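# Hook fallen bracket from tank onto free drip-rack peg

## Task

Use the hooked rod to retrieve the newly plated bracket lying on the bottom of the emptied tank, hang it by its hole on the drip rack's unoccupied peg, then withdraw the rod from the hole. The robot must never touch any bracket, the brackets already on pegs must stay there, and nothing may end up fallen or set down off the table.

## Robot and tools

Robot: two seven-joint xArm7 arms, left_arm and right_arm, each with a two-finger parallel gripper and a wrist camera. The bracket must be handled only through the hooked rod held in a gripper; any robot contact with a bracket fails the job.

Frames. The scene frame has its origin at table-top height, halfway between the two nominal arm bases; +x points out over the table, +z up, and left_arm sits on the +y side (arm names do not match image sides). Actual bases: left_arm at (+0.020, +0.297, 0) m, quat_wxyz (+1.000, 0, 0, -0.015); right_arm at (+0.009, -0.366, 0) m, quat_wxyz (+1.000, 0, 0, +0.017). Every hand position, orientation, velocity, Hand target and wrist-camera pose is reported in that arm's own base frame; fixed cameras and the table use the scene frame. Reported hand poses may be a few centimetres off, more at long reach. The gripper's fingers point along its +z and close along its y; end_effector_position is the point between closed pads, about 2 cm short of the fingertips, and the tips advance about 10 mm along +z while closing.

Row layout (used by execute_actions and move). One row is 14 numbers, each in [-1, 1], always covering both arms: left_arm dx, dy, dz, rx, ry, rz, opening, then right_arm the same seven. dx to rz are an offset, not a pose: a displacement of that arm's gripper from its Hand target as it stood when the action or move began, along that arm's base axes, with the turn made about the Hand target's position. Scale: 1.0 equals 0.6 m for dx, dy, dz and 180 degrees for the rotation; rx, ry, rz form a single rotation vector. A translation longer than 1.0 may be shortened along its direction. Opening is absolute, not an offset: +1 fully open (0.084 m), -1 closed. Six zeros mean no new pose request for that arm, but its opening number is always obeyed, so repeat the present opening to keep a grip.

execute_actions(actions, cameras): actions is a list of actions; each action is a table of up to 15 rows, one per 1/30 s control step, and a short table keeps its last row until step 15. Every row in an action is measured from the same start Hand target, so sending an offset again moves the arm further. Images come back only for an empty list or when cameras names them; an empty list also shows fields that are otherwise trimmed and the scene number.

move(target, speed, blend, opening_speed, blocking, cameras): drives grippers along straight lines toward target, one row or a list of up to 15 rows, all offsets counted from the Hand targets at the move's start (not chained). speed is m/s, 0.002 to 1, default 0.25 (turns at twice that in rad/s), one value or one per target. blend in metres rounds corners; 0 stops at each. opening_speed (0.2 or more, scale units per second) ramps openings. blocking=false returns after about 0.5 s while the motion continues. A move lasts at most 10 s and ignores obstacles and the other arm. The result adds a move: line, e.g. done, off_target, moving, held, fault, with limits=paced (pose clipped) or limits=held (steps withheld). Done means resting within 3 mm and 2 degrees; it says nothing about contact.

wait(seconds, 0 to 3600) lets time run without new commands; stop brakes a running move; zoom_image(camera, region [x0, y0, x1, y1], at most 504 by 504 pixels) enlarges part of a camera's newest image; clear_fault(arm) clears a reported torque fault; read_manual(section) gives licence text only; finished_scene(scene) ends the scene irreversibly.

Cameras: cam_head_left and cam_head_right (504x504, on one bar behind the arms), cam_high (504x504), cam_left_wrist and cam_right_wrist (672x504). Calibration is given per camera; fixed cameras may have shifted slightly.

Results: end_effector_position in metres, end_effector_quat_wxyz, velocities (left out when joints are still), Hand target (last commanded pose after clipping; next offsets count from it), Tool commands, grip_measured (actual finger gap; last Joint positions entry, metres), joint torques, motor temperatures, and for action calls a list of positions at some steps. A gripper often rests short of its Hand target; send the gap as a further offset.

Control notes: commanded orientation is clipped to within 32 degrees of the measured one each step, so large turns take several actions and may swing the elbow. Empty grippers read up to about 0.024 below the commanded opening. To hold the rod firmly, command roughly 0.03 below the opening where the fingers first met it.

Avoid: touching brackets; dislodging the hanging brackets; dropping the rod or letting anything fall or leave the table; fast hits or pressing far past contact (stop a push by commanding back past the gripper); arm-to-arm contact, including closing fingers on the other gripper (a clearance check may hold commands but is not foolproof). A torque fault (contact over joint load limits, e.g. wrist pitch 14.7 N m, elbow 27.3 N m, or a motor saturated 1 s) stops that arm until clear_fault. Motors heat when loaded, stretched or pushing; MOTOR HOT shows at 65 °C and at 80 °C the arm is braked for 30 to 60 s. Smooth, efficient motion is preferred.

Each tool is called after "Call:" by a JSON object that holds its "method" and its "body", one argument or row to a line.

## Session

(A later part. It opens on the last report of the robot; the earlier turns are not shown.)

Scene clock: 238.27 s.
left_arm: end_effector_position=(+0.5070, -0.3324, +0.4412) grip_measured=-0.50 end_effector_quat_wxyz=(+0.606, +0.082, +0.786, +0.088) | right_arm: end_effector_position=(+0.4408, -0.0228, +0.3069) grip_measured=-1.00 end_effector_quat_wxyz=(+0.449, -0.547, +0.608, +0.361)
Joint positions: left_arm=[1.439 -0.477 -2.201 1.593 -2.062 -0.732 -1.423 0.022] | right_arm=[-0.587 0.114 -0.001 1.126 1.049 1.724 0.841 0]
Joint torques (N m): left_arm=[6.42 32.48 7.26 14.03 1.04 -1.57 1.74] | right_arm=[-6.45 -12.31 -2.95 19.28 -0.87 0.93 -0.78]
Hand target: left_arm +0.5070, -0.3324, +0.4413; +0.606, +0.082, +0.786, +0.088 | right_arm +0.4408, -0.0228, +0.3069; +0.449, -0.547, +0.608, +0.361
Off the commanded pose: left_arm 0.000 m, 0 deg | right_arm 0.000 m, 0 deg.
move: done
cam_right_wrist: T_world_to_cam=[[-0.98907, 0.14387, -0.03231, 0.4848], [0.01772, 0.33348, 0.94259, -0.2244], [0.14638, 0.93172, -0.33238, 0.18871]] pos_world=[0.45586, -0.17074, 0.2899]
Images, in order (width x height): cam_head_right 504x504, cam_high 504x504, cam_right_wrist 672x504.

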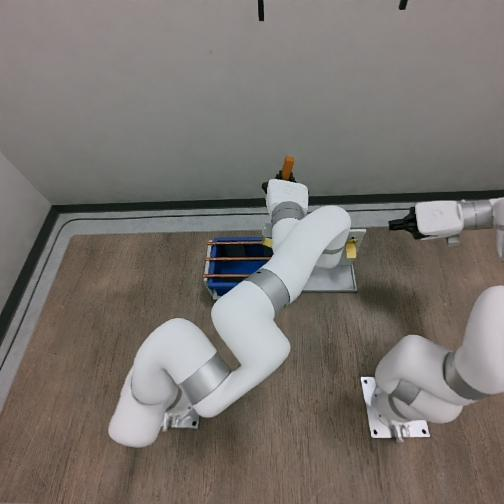

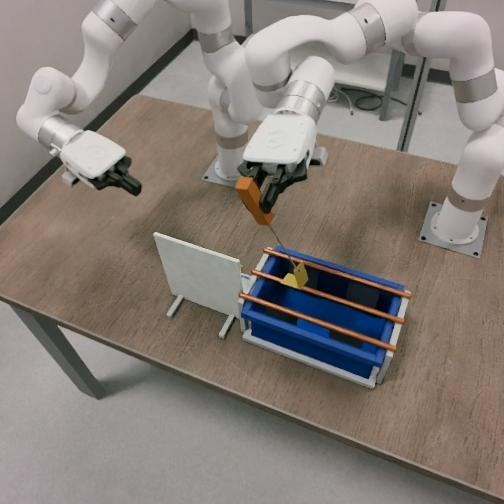

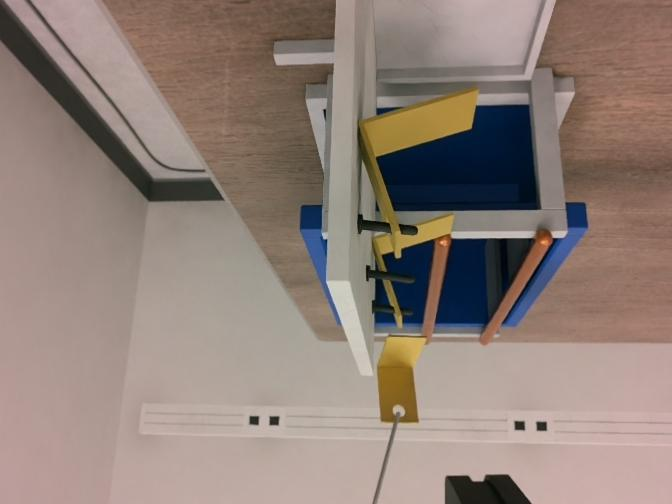

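Call:
{"method": "move", "body": {
  "target": [
    [-0.372,-0.125,0.03,0,0,-0.5,-1,0,0,0,0,0,0,-1],
    [-0.288,-0.355,0.03,0,0,-0.5,-1,0,0,0,0,0,0,-1]
  ],
  "cameras": ["cam_right_wrist","cam_high","cam_head_right"],
  "speed": [0.1,0.08]
}}

Call:
{"method": "zoom_image", "body": {
  "camera": "cam_right_wrist",
  "region": [330, 180, 530, 400]
}}

Call:
{"method": "zoom_image", "body": {
  "camera": "cam_head_right",
  "region": [260, 200, 380, 320]
}}

Scene clock: 251.00 s.
left_arm: end_effector_position=(+0.3343, -0.5453, +0.4592) grip_measured=-0.50 end_effector_quat_wxyz=(+0.491, +0.614, +0.498, -0.366) | right_arm: end_effector_position=(+0.4408, -0.0228, +0.3069) grip_measured=-1.00 end_effector_quat_wxyz=(+0.449, -0.547, +0.608, +0.361)
Joint positions: left_arm=[0.08 1.129 -2.034 1.666 -1.902 -0.715 0.142 0.022] | right_arm=[-0.587 0.114 -0.001 1.126 1.049 1.724 0.841 0]
Joint torques (N m): left_arm=[-5.89 -20.83 -20.12 6.05 -1.03 0.2 1.83] | right_arm=[-6.37 -12.12 -2.69 19 -0.94 2.03 -0.77]
Hand target: left_arm +0.3342, -0.5454, +0.4593; +0.491, +0.614, +0.498, -0.366 | right_arm +0.4408, -0.0228, +0.3069; +0.449, -0.547, +0.608, +0.361
Off the commanded pose: left_arm 0.000 m, 0 deg | right_arm 0.000 m, 0 deg.
move: done
cam_right_wrist: T_world_to_cam=[[-0.98907, 0.14387, -0.03231, 0.4848], [0.01772, 0.33348, 0.94259, -0.2244], [0.14638, 0.93172, -0.33238, 0.18871]] pos_world=[0.45586, -0.17074, 0.2899]
Images, in order (width x height): cam_head_right 504x504, cam_high 504x504, cam_right_wrist 672x504.

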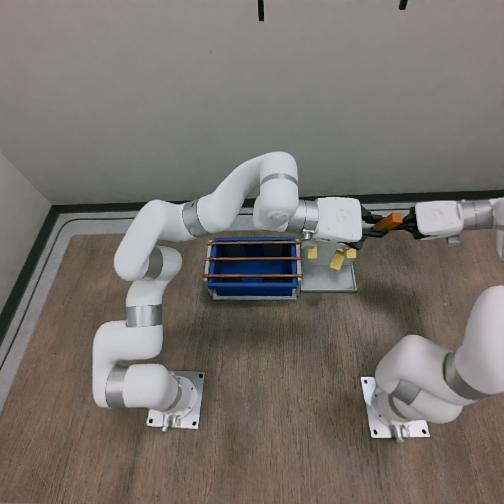

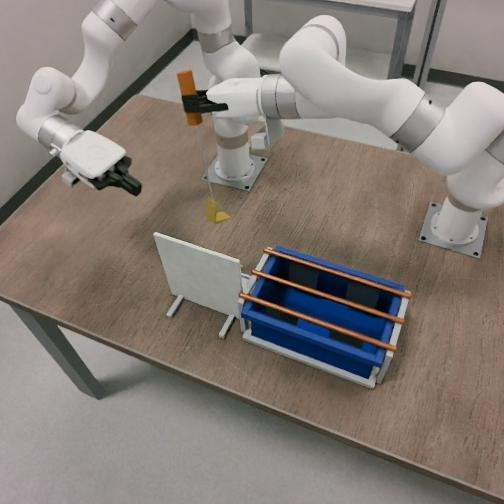

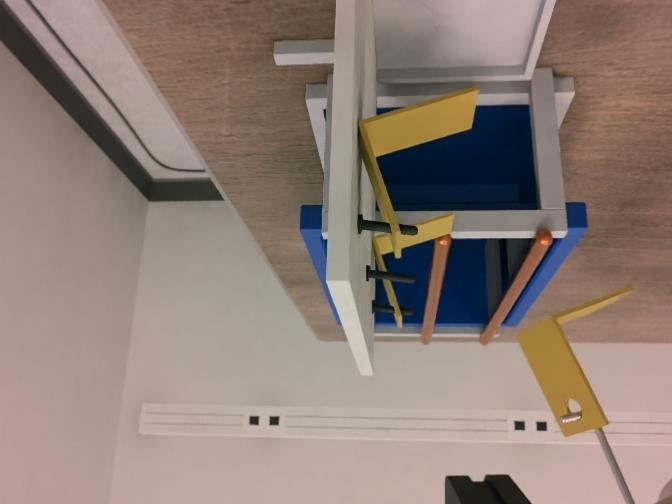

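Scaled by 2.291 from the camera's image (finer frame: 960x720).

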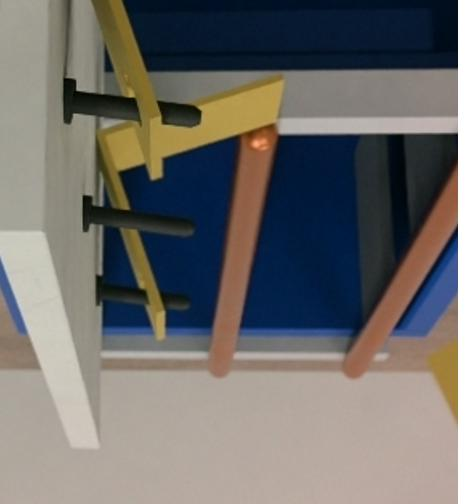

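Scaled by 4.200 from the camera's image (finer frame: 720x720).

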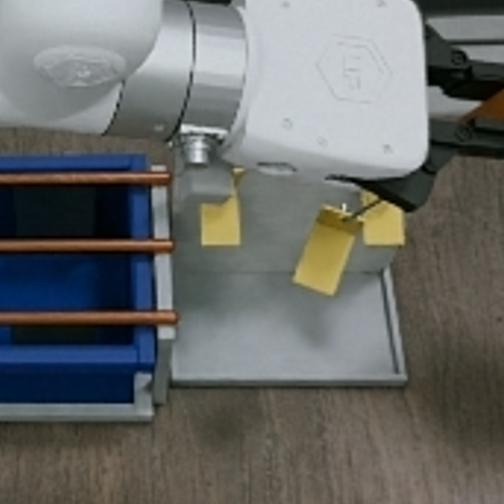

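Call:
{"method": "move", "body": {
  "target": [0.028,-0.029,0,0,0,0.1,-1,0,0,0,0,0,0,-1],
  "cameras": ["cam_right_wrist","cam_high","cam_head_right","cam_head_left"],
  "speed": 0.08
}}

Call:
{"method": "zoom_image", "body": {
  "camera": "cam_right_wrist",
  "region": [500, 270, 660, 460]
}}

Call:
{"method": "zoom_image", "body": {
  "camera": "cam_head_right",
  "region": [290, 220, 370, 300]
}}

Call:
{"method": "zoom_image", "body": {
  "camera": "cam_head_left",
  "region": [280, 220, 360, 300]
}}

Scene clock: 257.63 s.
left_arm: end_effector_position=(+0.3510, -0.5628, +0.4593) grip_measured=-0.50 end_effector_quat_wxyz=(+0.542, +0.529, +0.588, -0.285) | right_arm: end_effector_position=(+0.4408, -0.0228, +0.3069) grip_measured=-1.00 end_effector_quat_wxyz=(+0.449, -0.547, +0.608, +0.361)
Joint positions: left_arm=[0.192 0.631 -1.728 1.394 -1.451 -0.437 -0.88 0.022] | right_arm=[-0.587 0.114 -0.001 1.126 1.049 1.724 0.841 0]
Joint torques (N m): left_arm=[6.34 -10.27 -17.35 9.21 3.23 -0.6 -1.88] | right_arm=[-6.19 -12.31 -2.71 19.02 -0.82 1.97 -0.8]
Hand target: left_arm +0.3510, -0.5628, +0.4593; +0.542, +0.528, +0.588, -0.285 | right_arm +0.4408, -0.0228, +0.3069; +0.449, -0.547, +0.608, +0.361
Off the commanded pose: left_arm 0.000 m, 0 deg | right_arm 0.000 m, 0 deg.
move: done
cam_right_wrist: T_world_to_cam=[[-0.98907, 0.14387, -0.03231, 0.4848], [0.01772, 0.33348, 0.94259, -0.2244], [0.14638, 0.93172, -0.33238, 0.18871]] pos_world=[0.45586, -0.17074, 0.2899]
Images, in order (width x height): cam_head_left 504x504, cam_head_right 504x504, cam_high 504x504, cam_right_wrist 672x504.

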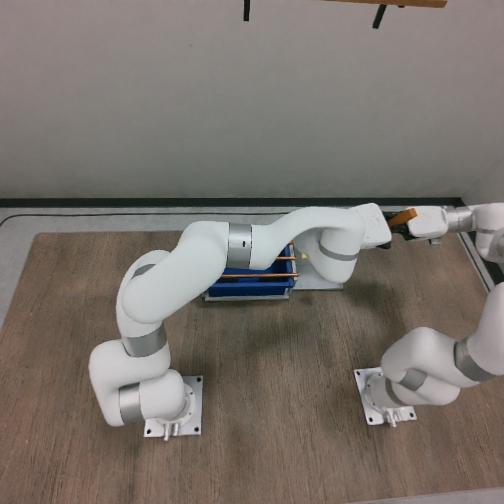

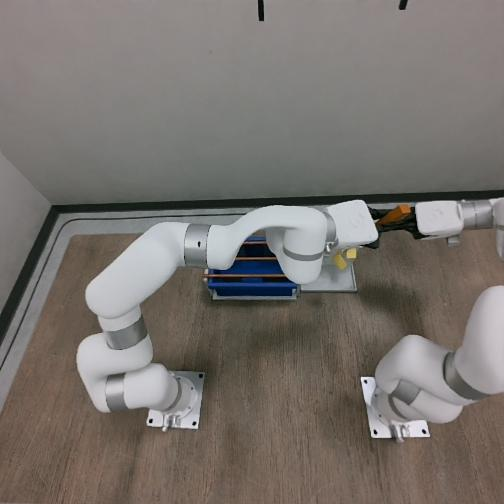

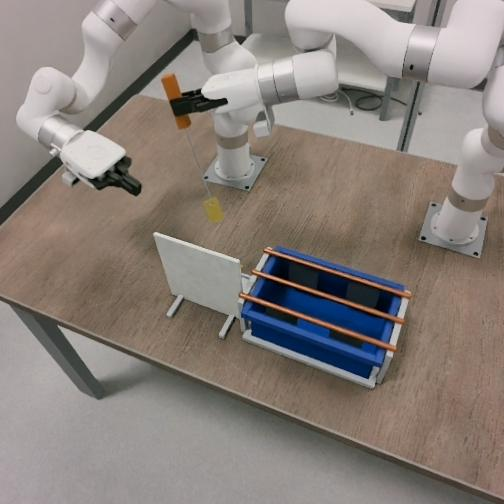

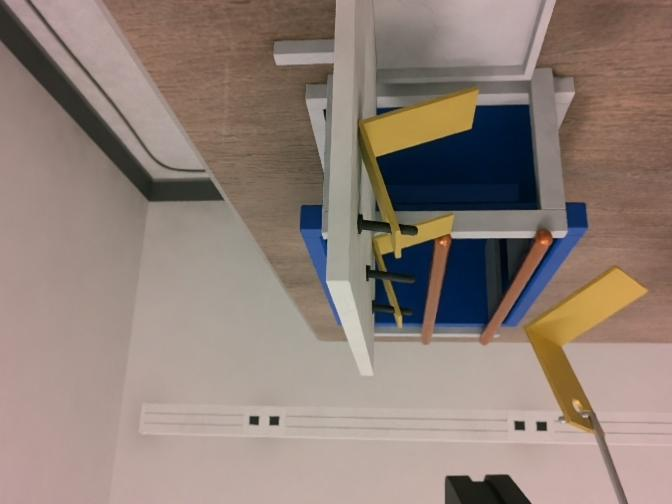

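Scaled by 2.653 from the camera's image (finer frame: 960x720).

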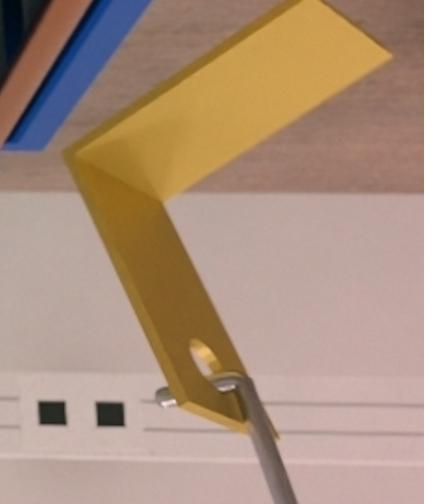

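Scaled by 6.300 from the camera's image (finer frame: 720x720).

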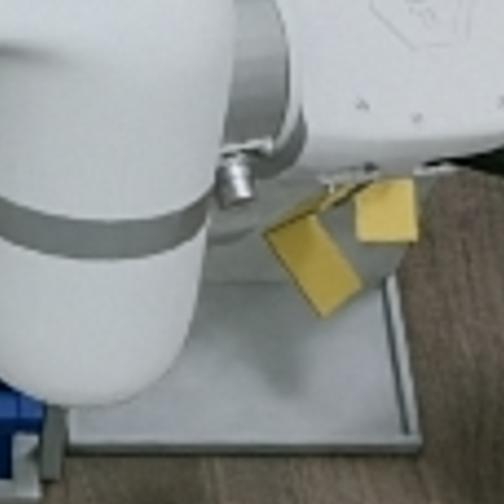

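Scaled by 6.300 from the camera's image (finer frame: 720x720).

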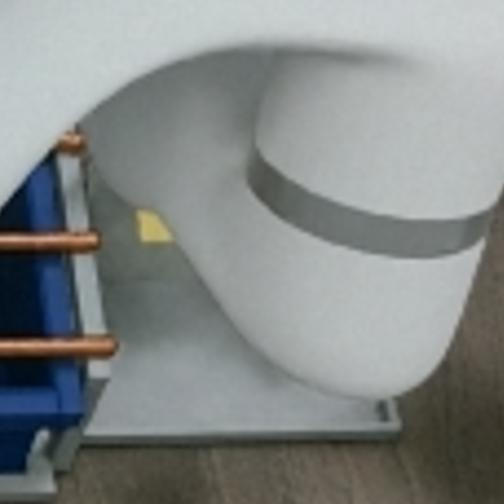

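Call:
{"method": "move", "body": {
  "target": [-0.014,0.012,0,0,0,-0.045,-1,0,0,0,0,0,0,-1],
  "cameras": ["cam_right_wrist","cam_head_right"],
  "speed": 0.05
}}

Call:
{"method": "zoom_image", "body": {
  "camera": "cam_right_wrist",
  "region": [500, 270, 660, 460]
}}

Call:
{"method": "zoom_image", "body": {
  "camera": "cam_head_right",
  "region": [290, 220, 370, 300]
}}

Scene clock: 261.80 s.
left_arm: end_effector_position=(+0.3426, -0.5556, +0.4593) grip_measured=-0.50 end_effector_quat_wxyz=(+0.521, +0.568, +0.549, -0.322) | right_arm: end_effector_position=(+0.4408, -0.0228, +0.3069) grip_measured=-1.00 end_effector_quat_wxyz=(+0.449, -0.547, +0.608, +0.361)
Joint positions: left_arm=[0.18 0.857 -1.866 1.51 -1.747 -0.511 -0.33 0.022] | right_arm=[-0.587 0.114 -0.001 1.126 1.049 1.724 0.841 0]
Joint torques (N m): left_arm=[-5.84 -14.51 -20.94 10.62 0 -0.09 1.83] | right_arm=[-6.51 -12.18 -2.61 18.96 -0.94 1.97 -0.85]
Hand target: left_arm +0.3426, -0.5556, +0.4593; +0.521, +0.568, +0.549, -0.322 | right_arm +0.4408, -0.0228, +0.3069; +0.449, -0.547, +0.608, +0.361
Off the commanded pose: left_arm 0.000 m, 0 deg | right_arm 0.000 m, 0 deg.
move: done
cam_right_wrist: T_world_to_cam=[[-0.98907, 0.14387, -0.03231, 0.4848], [0.01772, 0.33348, 0.94259, -0.2244], [0.14638, 0.93172, -0.33238, 0.18871]] pos_world=[0.45586, -0.17074, 0.2899]
Images, in order (width x height): cam_head_right 504x504, cam_right_wrist 672x504.

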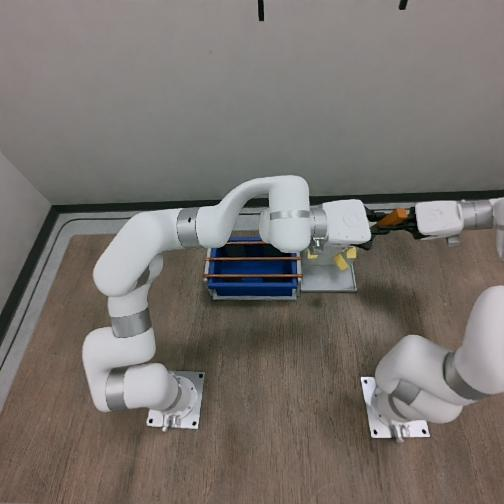

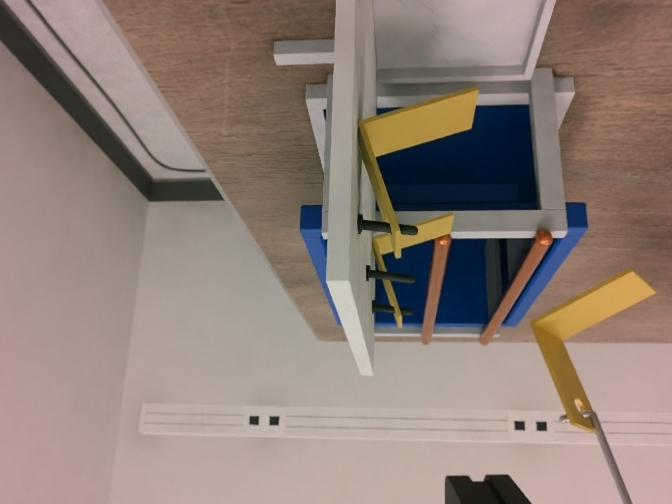

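Scaled by 2.653 from the camera's image (finer frame: 960x720).

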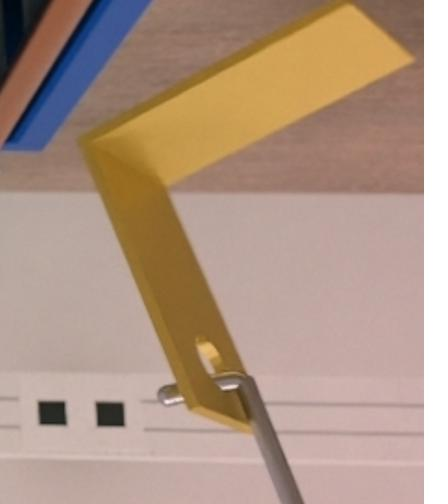

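Scaled by 6.300 from the camera's image (finer frame: 720x720).

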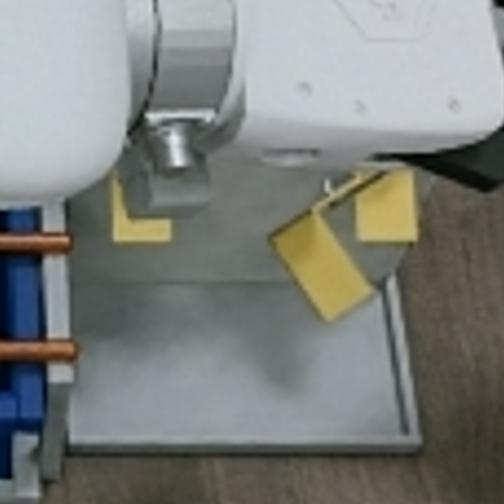

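Call:
{"method": "move", "body": {
  "target": [-0.0155,0.0115,0,0,0,-0.045,-1,0,0,0,0,0,0,-1],
  "cameras": ["cam_right_wrist","cam_head_right"],
  "speed": 0.04
}}

Call:
{"method": "zoom_image", "body": {
  "camera": "cam_right_wrist",
  "region": [500, 270, 660, 460]
}}

Call:
{"method": "zoom_image", "body": {
  "camera": "cam_head_right",
  "region": [290, 220, 370, 300]
}}

Scene clock: 268.73 s.
left_arm: end_effector_position=(+0.3333, -0.5487, +0.4593) grip_measured=-0.50 end_effector_quat_wxyz=(+0.497, +0.606, +0.508, -0.358) | right_arm: end_effector_position=(+0.4408, -0.0228, +0.3069) grip_measured=-1.00 end_effector_quat_wxyz=(+0.449, -0.547, +0.608, +0.361)
Joint positions: left_arm=[0.101 1.082 -2.002 1.63 -1.878 -0.671 0.058 0.022] | right_arm=[-0.587 0.114 -0.001 1.126 1.049 1.724 0.841 0]
Joint torques (N m): left_arm=[-6.06 -19.74 -22.45 6.75 -0.83 0.19 1.76] | right_arm=[-6.32 -12.18 -2.63 18.92 -0.9 2.02 -0.79]
Hand target: left_arm +0.3333, -0.5487, +0.4593; +0.497, +0.606, +0.508, -0.358 | right_arm +0.4408, -0.0228, +0.3069; +0.449, -0.547, +0.608, +0.361
Off the commanded pose: left_arm 0.000 m, 0 deg | right_arm 0.000 m, 0 deg.
move: done
cam_right_wrist: T_world_to_cam=[[-0.98907, 0.14387, -0.03231, 0.4848], [0.01772, 0.33348, 0.94259, -0.2244], [0.14638, 0.93172, -0.33238, 0.18871]] pos_world=[0.45586, -0.17074, 0.2899]
Images, in order (width x height): cam_head_right 504x504, cam_right_wrist 672x504.

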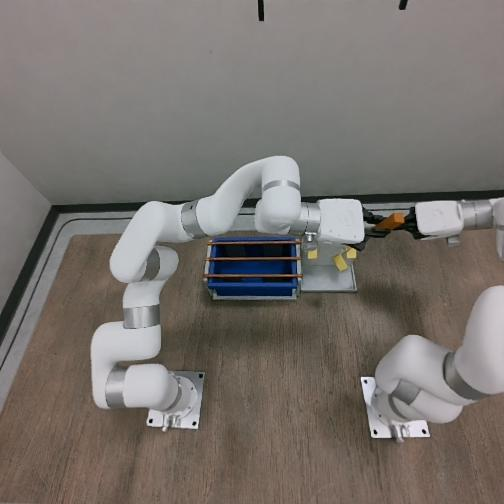

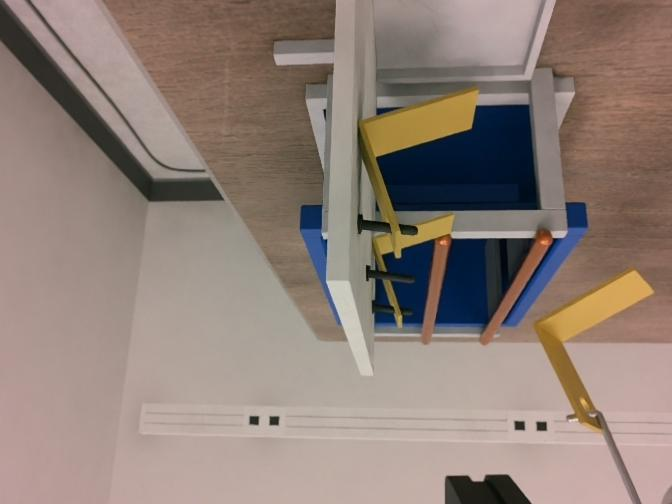

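Scaled by 2.653 from the camera's image (finer frame: 960x720).

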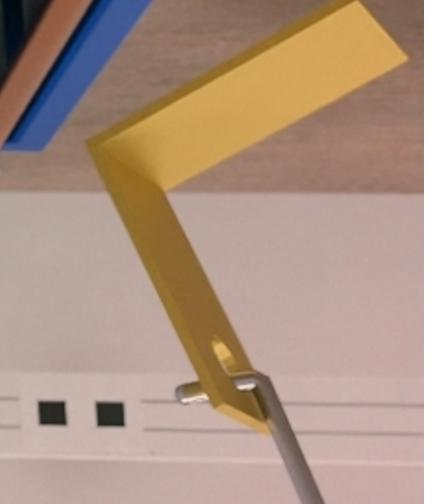

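Scaled by 6.300 from the camera's image (finer frame: 720x720).

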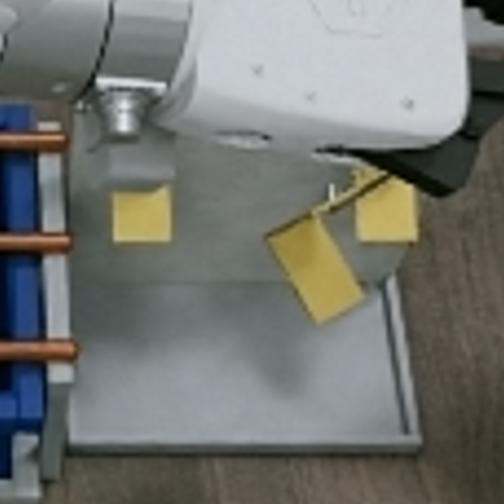

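Call:
{"method": "move", "body": {
  "target": [-0.022,0.049,0,0,0,-0.127,-1,0,0,0,0,0,0,-1],
  "cameras": ["cam_right_wrist","cam_head_right"],
  "speed": 0.1
}}

Call:
{"method": "zoom_image", "body": {
  "camera": "cam_right_wrist",
  "region": [500, 270, 660, 460]
}}

Call:
{"method": "zoom_image", "body": {
  "camera": "cam_head_right",
  "region": [290, 220, 370, 300]
}}

Scene clock: 275.80 s.
left_arm: end_effector_position=(+0.3202, -0.5193, +0.4592) grip_measured=-0.50 end_effector_quat_wxyz=(+0.416, +0.694, +0.378, -0.450) | right_arm: end_effector_position=(+0.4408, -0.0228, +0.3069) grip_measured=-1.00 end_effector_quat_wxyz=(+0.449, -0.547, +0.608, +0.361)
Joint positions: left_arm=[-0.201 1.324 -2.271 2.164 -2.123 -1.164 0.808 0.022] | right_arm=[-0.587 0.114 -0.001 1.126 1.049 1.724 0.841 0]
Joint torques (N m): left_arm=[-5.73 -44.63 -16.77 -0.91 -2.38 0.1 1.9] | right_arm=[-6.33 -12.32 -2.59 18.85 -0.8 2.02 -0.83]
Hand target: left_arm +0.3201, -0.5193, +0.4593; +0.416, +0.694, +0.377, -0.450 | right_arm +0.4408, -0.0228, +0.3069; +0.449, -0.547, +0.608, +0.361
Off the commanded pose: left_arm 0.000 m, 0 deg | right_arm 0.000 m, 0 deg.
move: done
cam_right_wrist: T_world_to_cam=[[-0.98907, 0.14387, -0.03231, 0.4848], [0.01772, 0.33348, 0.94259, -0.2244], [0.14638, 0.93172, -0.33238, 0.18871]] pos_world=[0.45586, -0.17074, 0.2899]
Images, in order (width x height): cam_head_right 504x504, cam_right_wrist 672x504.

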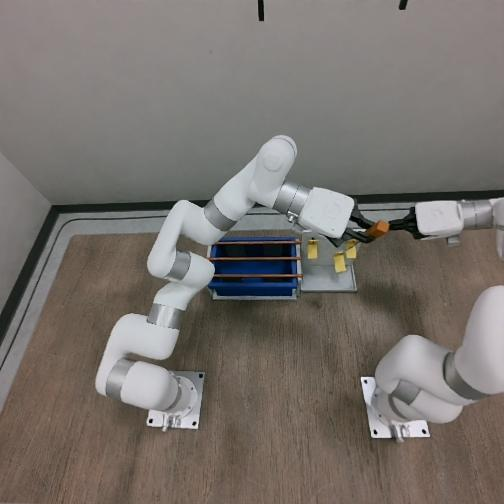

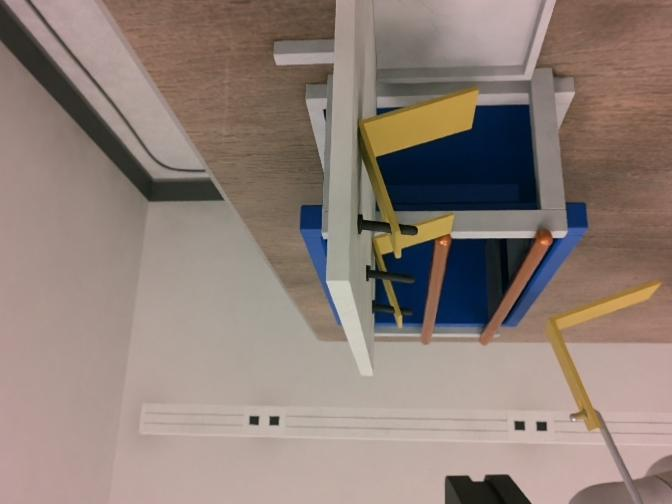

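Scaled by 2.653 from the camera's image (finer frame: 960x720).

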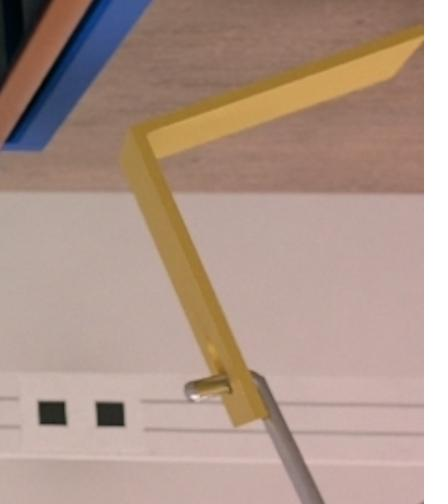

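Scaled by 6.300 from the camera's image (finer frame: 720x720).

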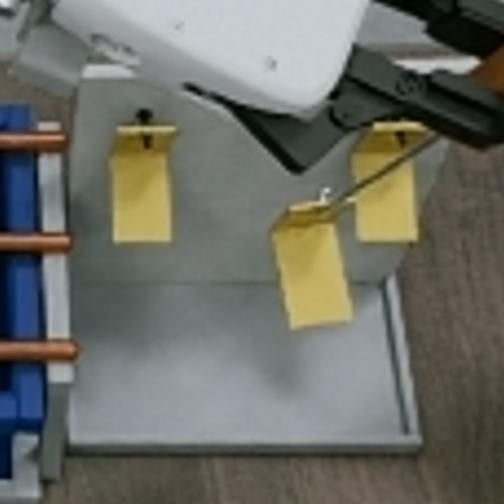

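Call:
{"method": "move", "body": {
  "target": [
    [-0.0028,0.02,0,0,0,-0.0477,-1,0,0,0,0,0,0,-1],
    [0.0085,-0.0257,0,0,0,0.0637,-1,0,0,0,0,0,0,-1]
  ],
  "cameras": ["cam_right_wrist","cam_head_right"],
  "speed": 0.07
}}

Call:
{"method": "zoom_image", "body": {
  "camera": "cam_right_wrist",
  "region": [500, 270, 660, 460]
}}

Call:
{"method": "zoom_image", "body": {
  "camera": "cam_head_right",
  "region": [290, 220, 370, 300]
}}

Scene clock: 282.87 s.
left_arm: end_effector_position=(+0.3253, -0.5347, +0.4593) grip_measured=-0.50 end_effector_quat_wxyz=(+0.459, +0.653, +0.445, -0.406) | right_arm: end_effector_position=(+0.4408, -0.0228, +0.3069) grip_measured=-1.00 end_effector_quat_wxyz=(+0.449, -0.547, +0.608, +0.361)
Joint positions: left_arm=[-0.027 1.26 -2.142 1.847 -2.039 -0.895 0.482 0.022] | right_arm=[-0.587 0.114 -0.001 1.126 1.049 1.724 0.841 0]
Joint torques (N m): left_arm=[6.75 -39.18 -16.18 -1.45 0.9 2.35 -1.9] | right_arm=[-6.17 -12.3 -2.45 18.71 -0.76 2.03 -0.89]
Hand target: left_arm +0.3252, -0.5347, +0.4593; +0.459, +0.653, +0.445, -0.406 | right_arm +0.4408, -0.0228, +0.3069; +0.449, -0.547, +0.608, +0.361
Off the commanded pose: left_arm 0.000 m, 0 deg | right_arm 0.000 m, 0 deg.
move: done
cam_right_wrist: T_world_to_cam=[[-0.98907, 0.14387, -0.03231, 0.4848], [0.01772, 0.33348, 0.94259, -0.2244], [0.14638, 0.93172, -0.33238, 0.18871]] pos_world=[0.45586, -0.17074, 0.2899]
Images, in order (width x height): cam_head_right 504x504, cam_right_wrist 672x504.

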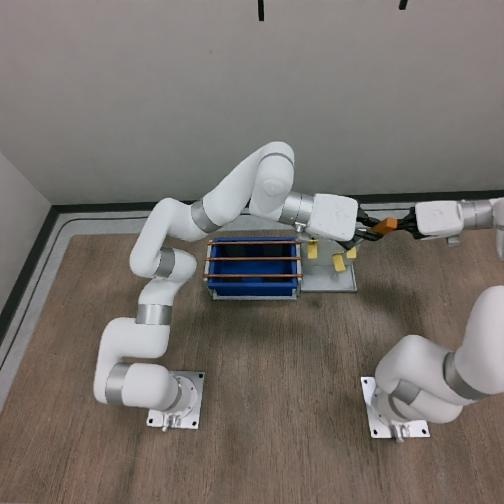

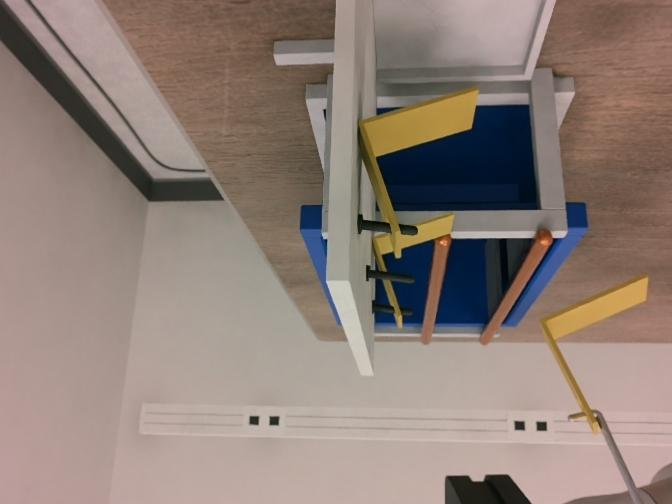

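Scaled by 2.653 from the camera's image (finer frame: 960x720).

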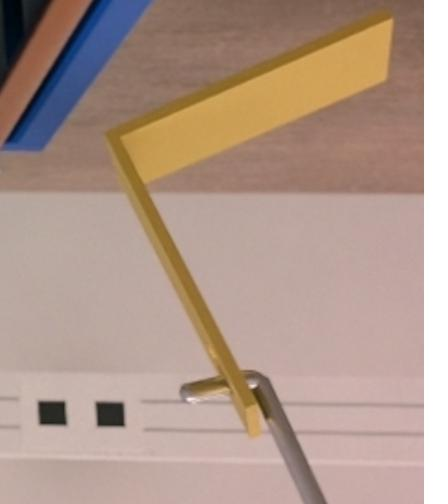

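Scaled by 6.300 from the camera's image (finer frame: 720x720).

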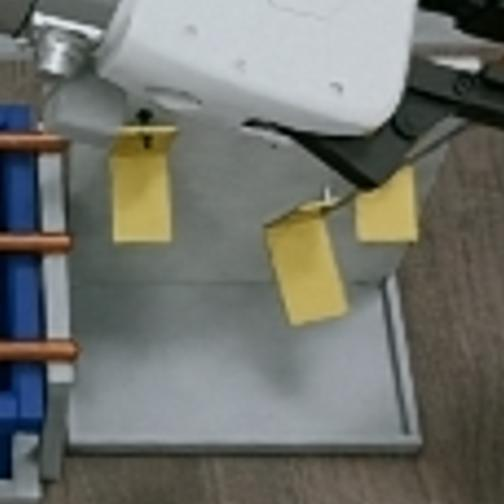

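Call:
{"method": "move", "body": {
  "target": [0.0695,0.0128,-0.09,0,0,0,-1,0,0,0,0,0,0,-1],
  "cameras": ["cam_right_wrist","cam_head_right"],
  "speed": 0.05
}}

Call:
{"method": "zoom_image", "body": {
  "camera": "cam_right_wrist",
  "region": [340, 200, 500, 360]
}}

Call:
{"method": "zoom_image", "body": {
  "camera": "cam_head_right",
  "region": [300, 220, 360, 280]
}}

Scene clock: 292.90 s.
left_arm: end_effector_position=(+0.3671, -0.5269, +0.4052) grip_measured=-0.50 end_effector_quat_wxyz=(+0.459, +0.653, +0.445, -0.406) | right_arm: end_effector_position=(+0.4408, -0.0228, +0.3069) grip_measured=-1.00 end_effector_quat_wxyz=(+0.449, -0.547, +0.608, +0.361)
Joint positions: left_arm=[-0.008 1.395 -2.133 1.864 -2.032 -0.904 0.626 0.022] | right_arm=[-0.587 0.114 -0.001 1.126 1.049 1.724 0.841 0]
Joint torques (N m): left_arm=[-5.64 -28.65 -20.77 1.01 -1.22 0.07 1.86] | right_arm=[-6.08 -12.2 -2.32 18.51 -0.71 2 -0.93]
Hand target: left_arm +0.3669, -0.5270, +0.4053; +0.459, +0.653, +0.445, -0.406 | right_arm +0.4408, -0.0228, +0.3069; +0.449, -0.547, +0.608, +0.361
Off the commanded pose: left_arm 0.000 m, 0 deg | right_arm 0.000 m, 0 deg.
move: done
cam_right_wrist: T_world_to_cam=[[-0.98907, 0.14387, -0.03231, 0.4848], [0.01772, 0.33348, 0.94259, -0.2244], [0.14638, 0.93172, -0.33238, 0.18871]] pos_world=[0.45586, -0.17074, 0.2899]
Images, in order (width x height): cam_head_right 504x504, cam_right_wrist 672x504.

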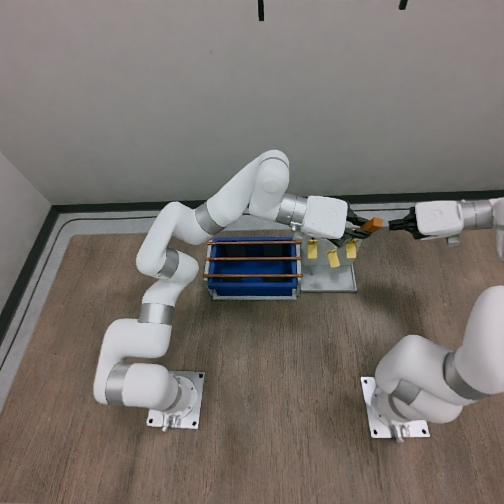

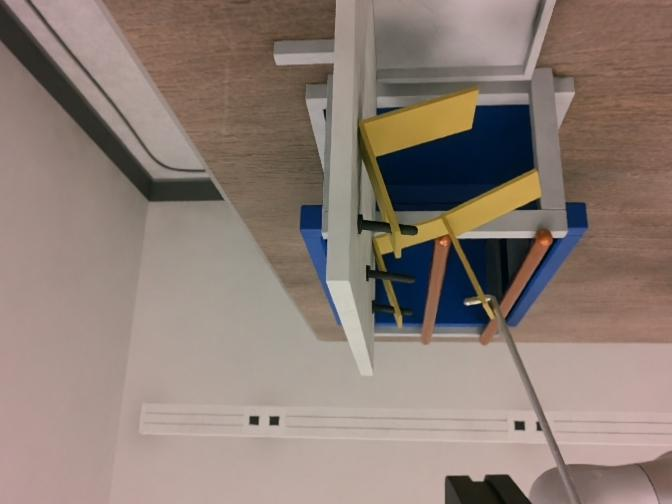

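Scaled by 3.150 from the camera's image (finer frame: 960x720).

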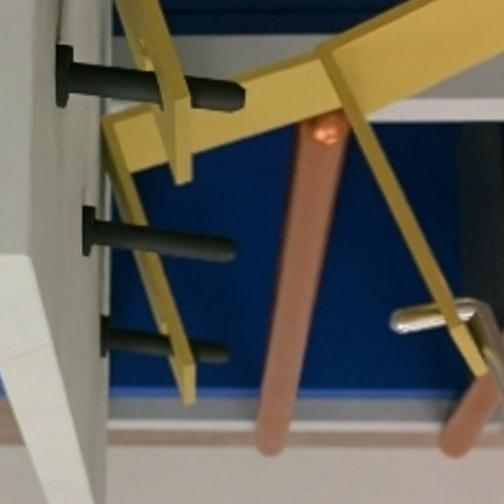

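Scaled by 8.400 from the camera's image (finer frame: 720x720).

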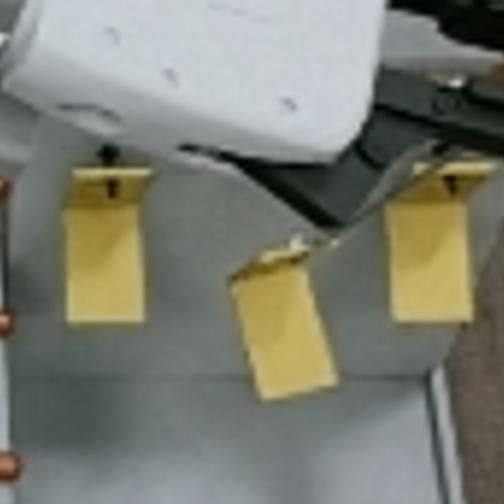

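Call:
{"method": "move", "body": {
  "target": [0.035,0.0023,-0.009,0,0,0,-1,0,0,0,0,0,0,-1],
  "cameras": ["cam_right_wrist","cam_head_right"],
  "speed": 0.03
}}

Call:
{"method": "zoom_image", "body": {
  "camera": "cam_right_wrist",
  "region": [390, 240, 490, 340]
}}

Call:
{"method": "zoom_image", "body": {
  "camera": "cam_head_right",
  "region": [310, 225, 355, 270]
}}

Scene clock: 300.83 s.
left_arm: end_effector_position=(+0.3879, -0.5256, +0.3999) grip_measured=-0.50 end_effector_quat_wxyz=(+0.459, +0.653, +0.445, -0.406) | right_arm: end_effector_position=(+0.4408, -0.0228, +0.3069) grip_measured=-1.00 end_effector_quat_wxyz=(+0.449, -0.547, +0.608, +0.361)
Joint positions: left_arm=[-0.058 1.413 -2.155 1.99 -2.04 -0.958 0.723 0.022] | right_arm=[-0.587 0.114 -0.001 1.126 1.049 1.724 0.841 0]
Joint torques (N m): left_arm=[-5.8 -30.75 -20.28 -0.12 -2.07 0.04 1.85] | right_arm=[-6.21 -12.49 -2.33 18.53 -0.68 1.98 -0.9]
Hand target: left_arm +0.3879, -0.5256, +0.3999; +0.459, +0.653, +0.445, -0.406 | right_arm +0.4408, -0.0228, +0.3069; +0.449, -0.547, +0.608, +0.361
Off the commanded pose: left_arm 0.000 m, 0 deg | right_arm 0.000 m, 0 deg.
move: done
cam_right_wrist: T_world_to_cam=[[-0.98907, 0.14387, -0.03231, 0.4848], [0.01772, 0.33348, 0.94259, -0.2244], [0.14638, 0.93172, -0.33238, 0.18871]] pos_world=[0.45586, -0.17074, 0.2899]
Images, in order (width x height): cam_head_right 504x504, cam_right_wrist 672x504.

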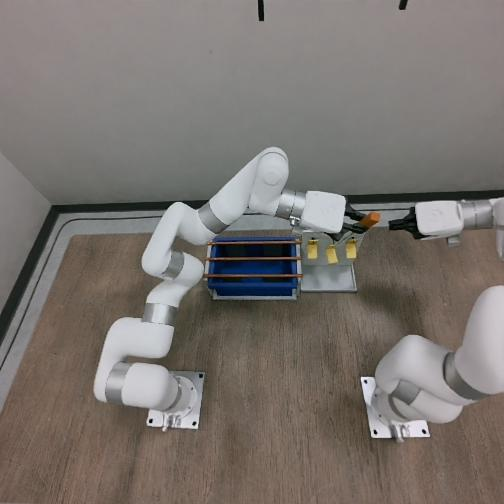

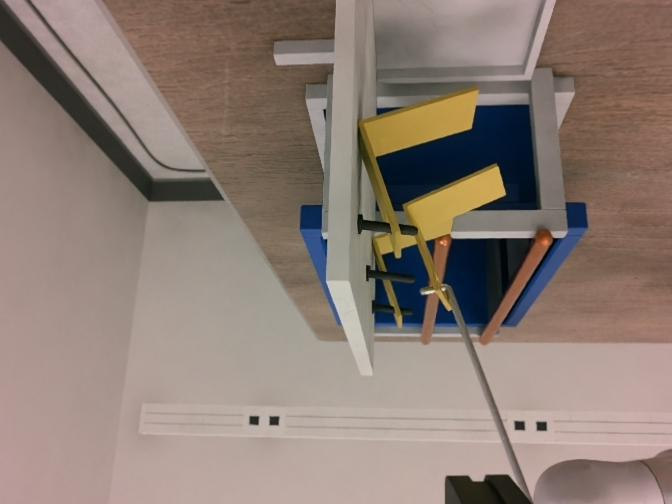

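Scaled by 5.040 from the camera's image (finer frame: 960x720).

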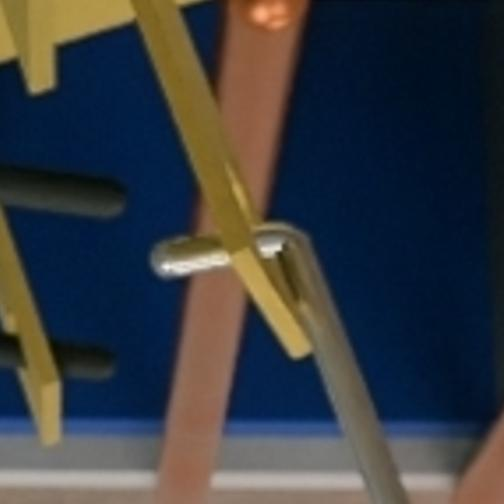

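Scaled by 11.200 from the camera's image (finer frame: 720x720).

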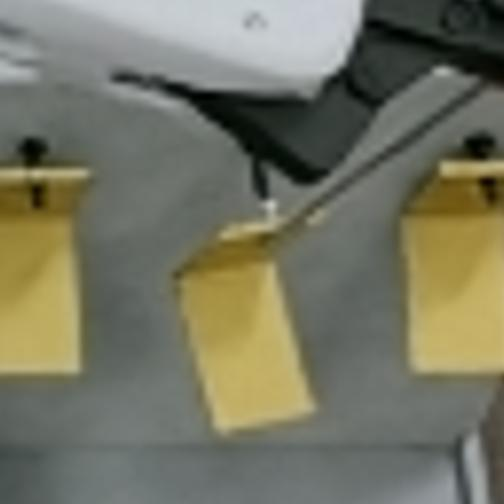

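Call:
{"method": "move", "body": {
  "target": [0.025,-0.0015,-0.0007,0,0,0,-1,0,0,0,0,0,0,-1],
  "cameras": ["cam_right_wrist","cam_head_right"],
  "speed": 0.02
}}

Call:
{"method": "zoom_image", "body": {
  "camera": "cam_right_wrist",
  "region": [360, 240, 460, 340]
}}

Call:
{"method": "zoom_image", "body": {
  "camera": "cam_head_right",
  "region": [310, 225, 355, 270]
}}

Scene clock: 306.50 s.
left_arm: end_effector_position=(+0.4029, -0.5265, +0.3995) grip_measured=-0.50 end_effector_quat_wxyz=(+0.459, +0.653, +0.445, -0.406) | right_arm: end_effector_position=(+0.4408, -0.0228, +0.3069) grip_measured=-1.00 end_effector_quat_wxyz=(+0.449, -0.547, +0.608, +0.361)
Joint positions: left_arm=[-0.116 1.409 -2.177 2.123 -2.045 -1.009 0.804 0.022] | right_arm=[-0.587 0.114 -0.001 1.126 1.049 1.724 0.841 0]
Joint torques (N m): left_arm=[-4.73 -44.43 -16.73 -0.44 -1.69 -0.32 2.03] | right_arm=[-5.99 -12.38 -2.25 18.43 -0.64 1.97 -0.94]
Hand target: left_arm +0.4029, -0.5265, +0.3994; +0.459, +0.653, +0.445, -0.406 | right_arm +0.4408, -0.0228, +0.3069; +0.449, -0.547, +0.608, +0.361
Off the commanded pose: left_arm 0.000 m, 0 deg | right_arm 0.000 m, 0 deg.
move: done
cam_right_wrist: T_world_to_cam=[[-0.98907, 0.14387, -0.03231, 0.4848], [0.01772, 0.33348, 0.94259, -0.2244], [0.14638, 0.93172, -0.33238, 0.18871]] pos_world=[0.45586, -0.17074, 0.2899]
Images, in order (width x height): cam_head_right 504x504, cam_right_wrist 672x504.

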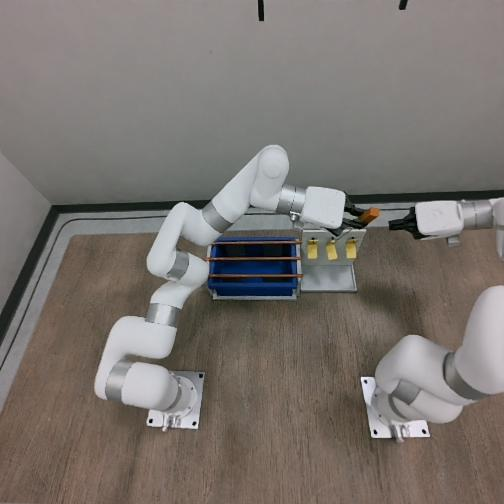

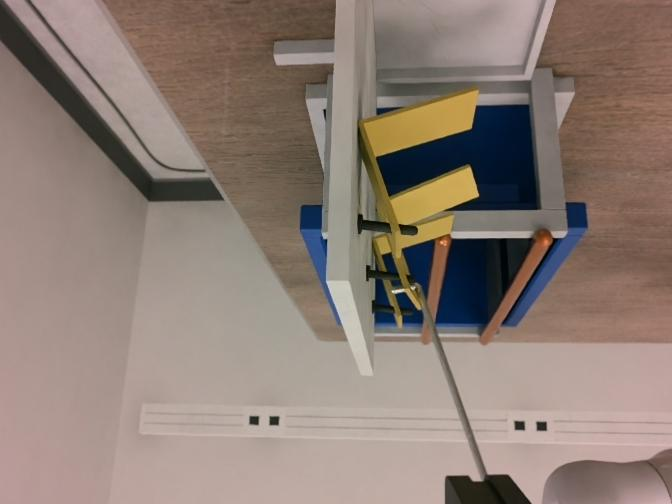

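Scaled by 5.040 from the camera's image (finer frame: 960x720).

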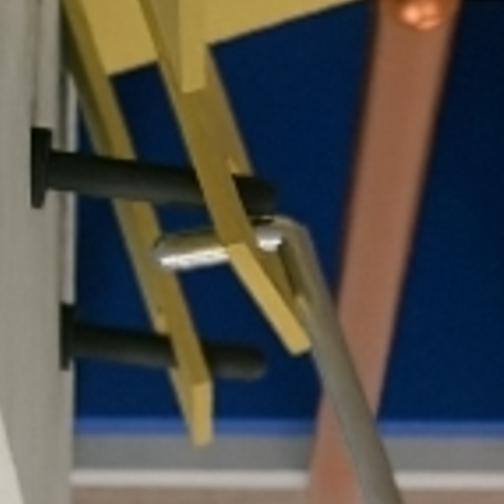

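Scaled by 11.200 from the camera's image (finer frame: 720x720).

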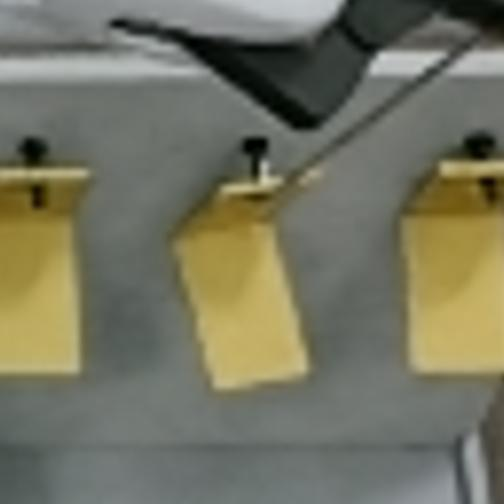

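Call:
{"method": "move", "body": {
  "target": [0.0,-0.003,-0.0065,0,0,0,-1,0,0,0,0,0,0,-1],
  "cameras": ["cam_right_wrist","cam_head_right"],
  "speed": 0.02
}}

Call:
{"method": "zoom_image", "body": {
  "camera": "cam_right_wrist",
  "region": [360, 240, 460, 340]
}}

Call:
{"method": "zoom_image", "body": {
  "camera": "cam_head_right",
  "region": [310, 225, 355, 270]
}}

Scene clock: 310.97 s.
left_arm: end_effector_position=(+0.4029, -0.5283, +0.3956) grip_measured=-0.50 end_effector_quat_wxyz=(+0.459, +0.653, +0.445, -0.406) | right_arm: end_effector_position=(+0.4408, -0.0228, +0.3069) grip_measured=-1.00 end_effector_quat_wxyz=(+0.449, -0.547, +0.608, +0.361)
Joint positions: left_arm=[-0.115 1.416 -2.174 2.116 -2.043 -1.003 0.805 0.022] | right_arm=[-0.587 0.114 -0.001 1.126 1.049 1.724 0.841 0]
Joint torques (N m): left_arm=[6.23 -31.02 -12.66 -5.16 0.67 2.15 1.22] | right_arm=[-5.98 -12.42 -2.13 18.43 -0.63 2.01 -0.85]
Hand target: left_arm +0.4029, -0.5283, +0.3955; +0.459, +0.653, +0.445, -0.406 | right_arm +0.4408, -0.0228, +0.3069; +0.449, -0.547, +0.608, +0.361
Off the commanded pose: left_arm 0.000 m, 0 deg | right_arm 0.000 m, 0 deg.
move: done
cam_right_wrist: T_world_to_cam=[[-0.98907, 0.14387, -0.03231, 0.4848], [0.01772, 0.33348, 0.94259, -0.2244], [0.14638, 0.93172, -0.33238, 0.18871]] pos_world=[0.45586, -0.17074, 0.2899]
Images, in order (width x height): cam_head_right 504x504, cam_right_wrist 672x504.

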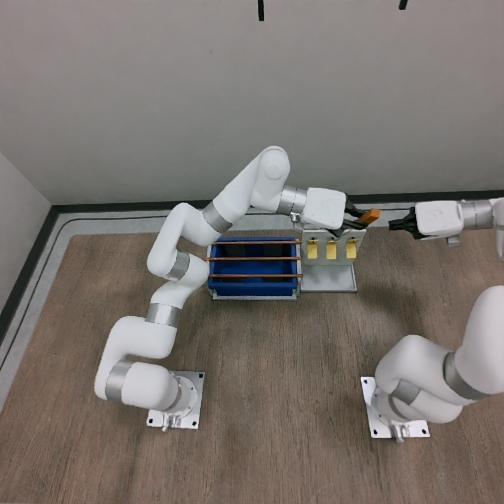

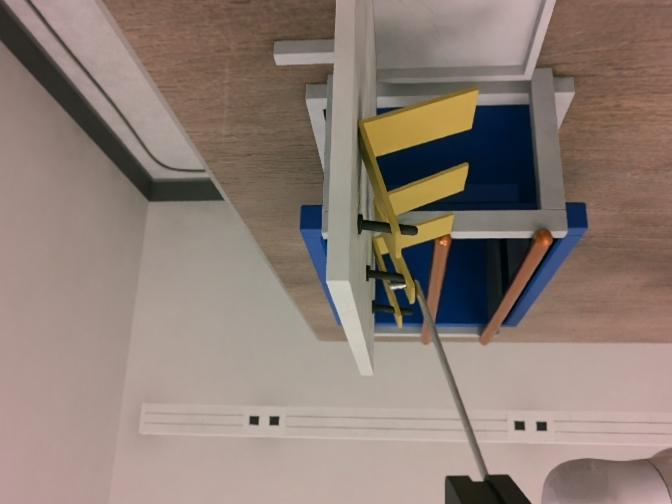

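Scaled by 5.040 from the camera's image (finer frame: 960x720).

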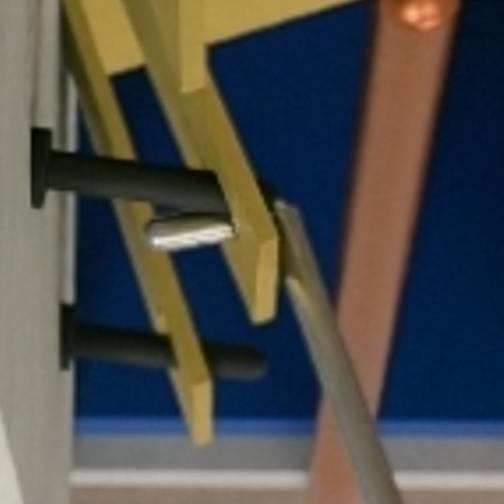

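Scaled by 11.200 from the camera's image (finer frame: 720x720).

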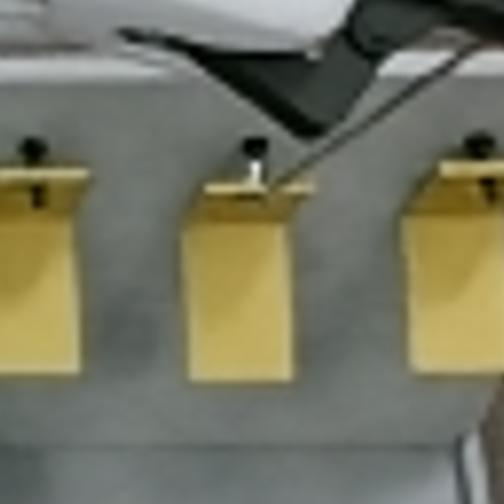

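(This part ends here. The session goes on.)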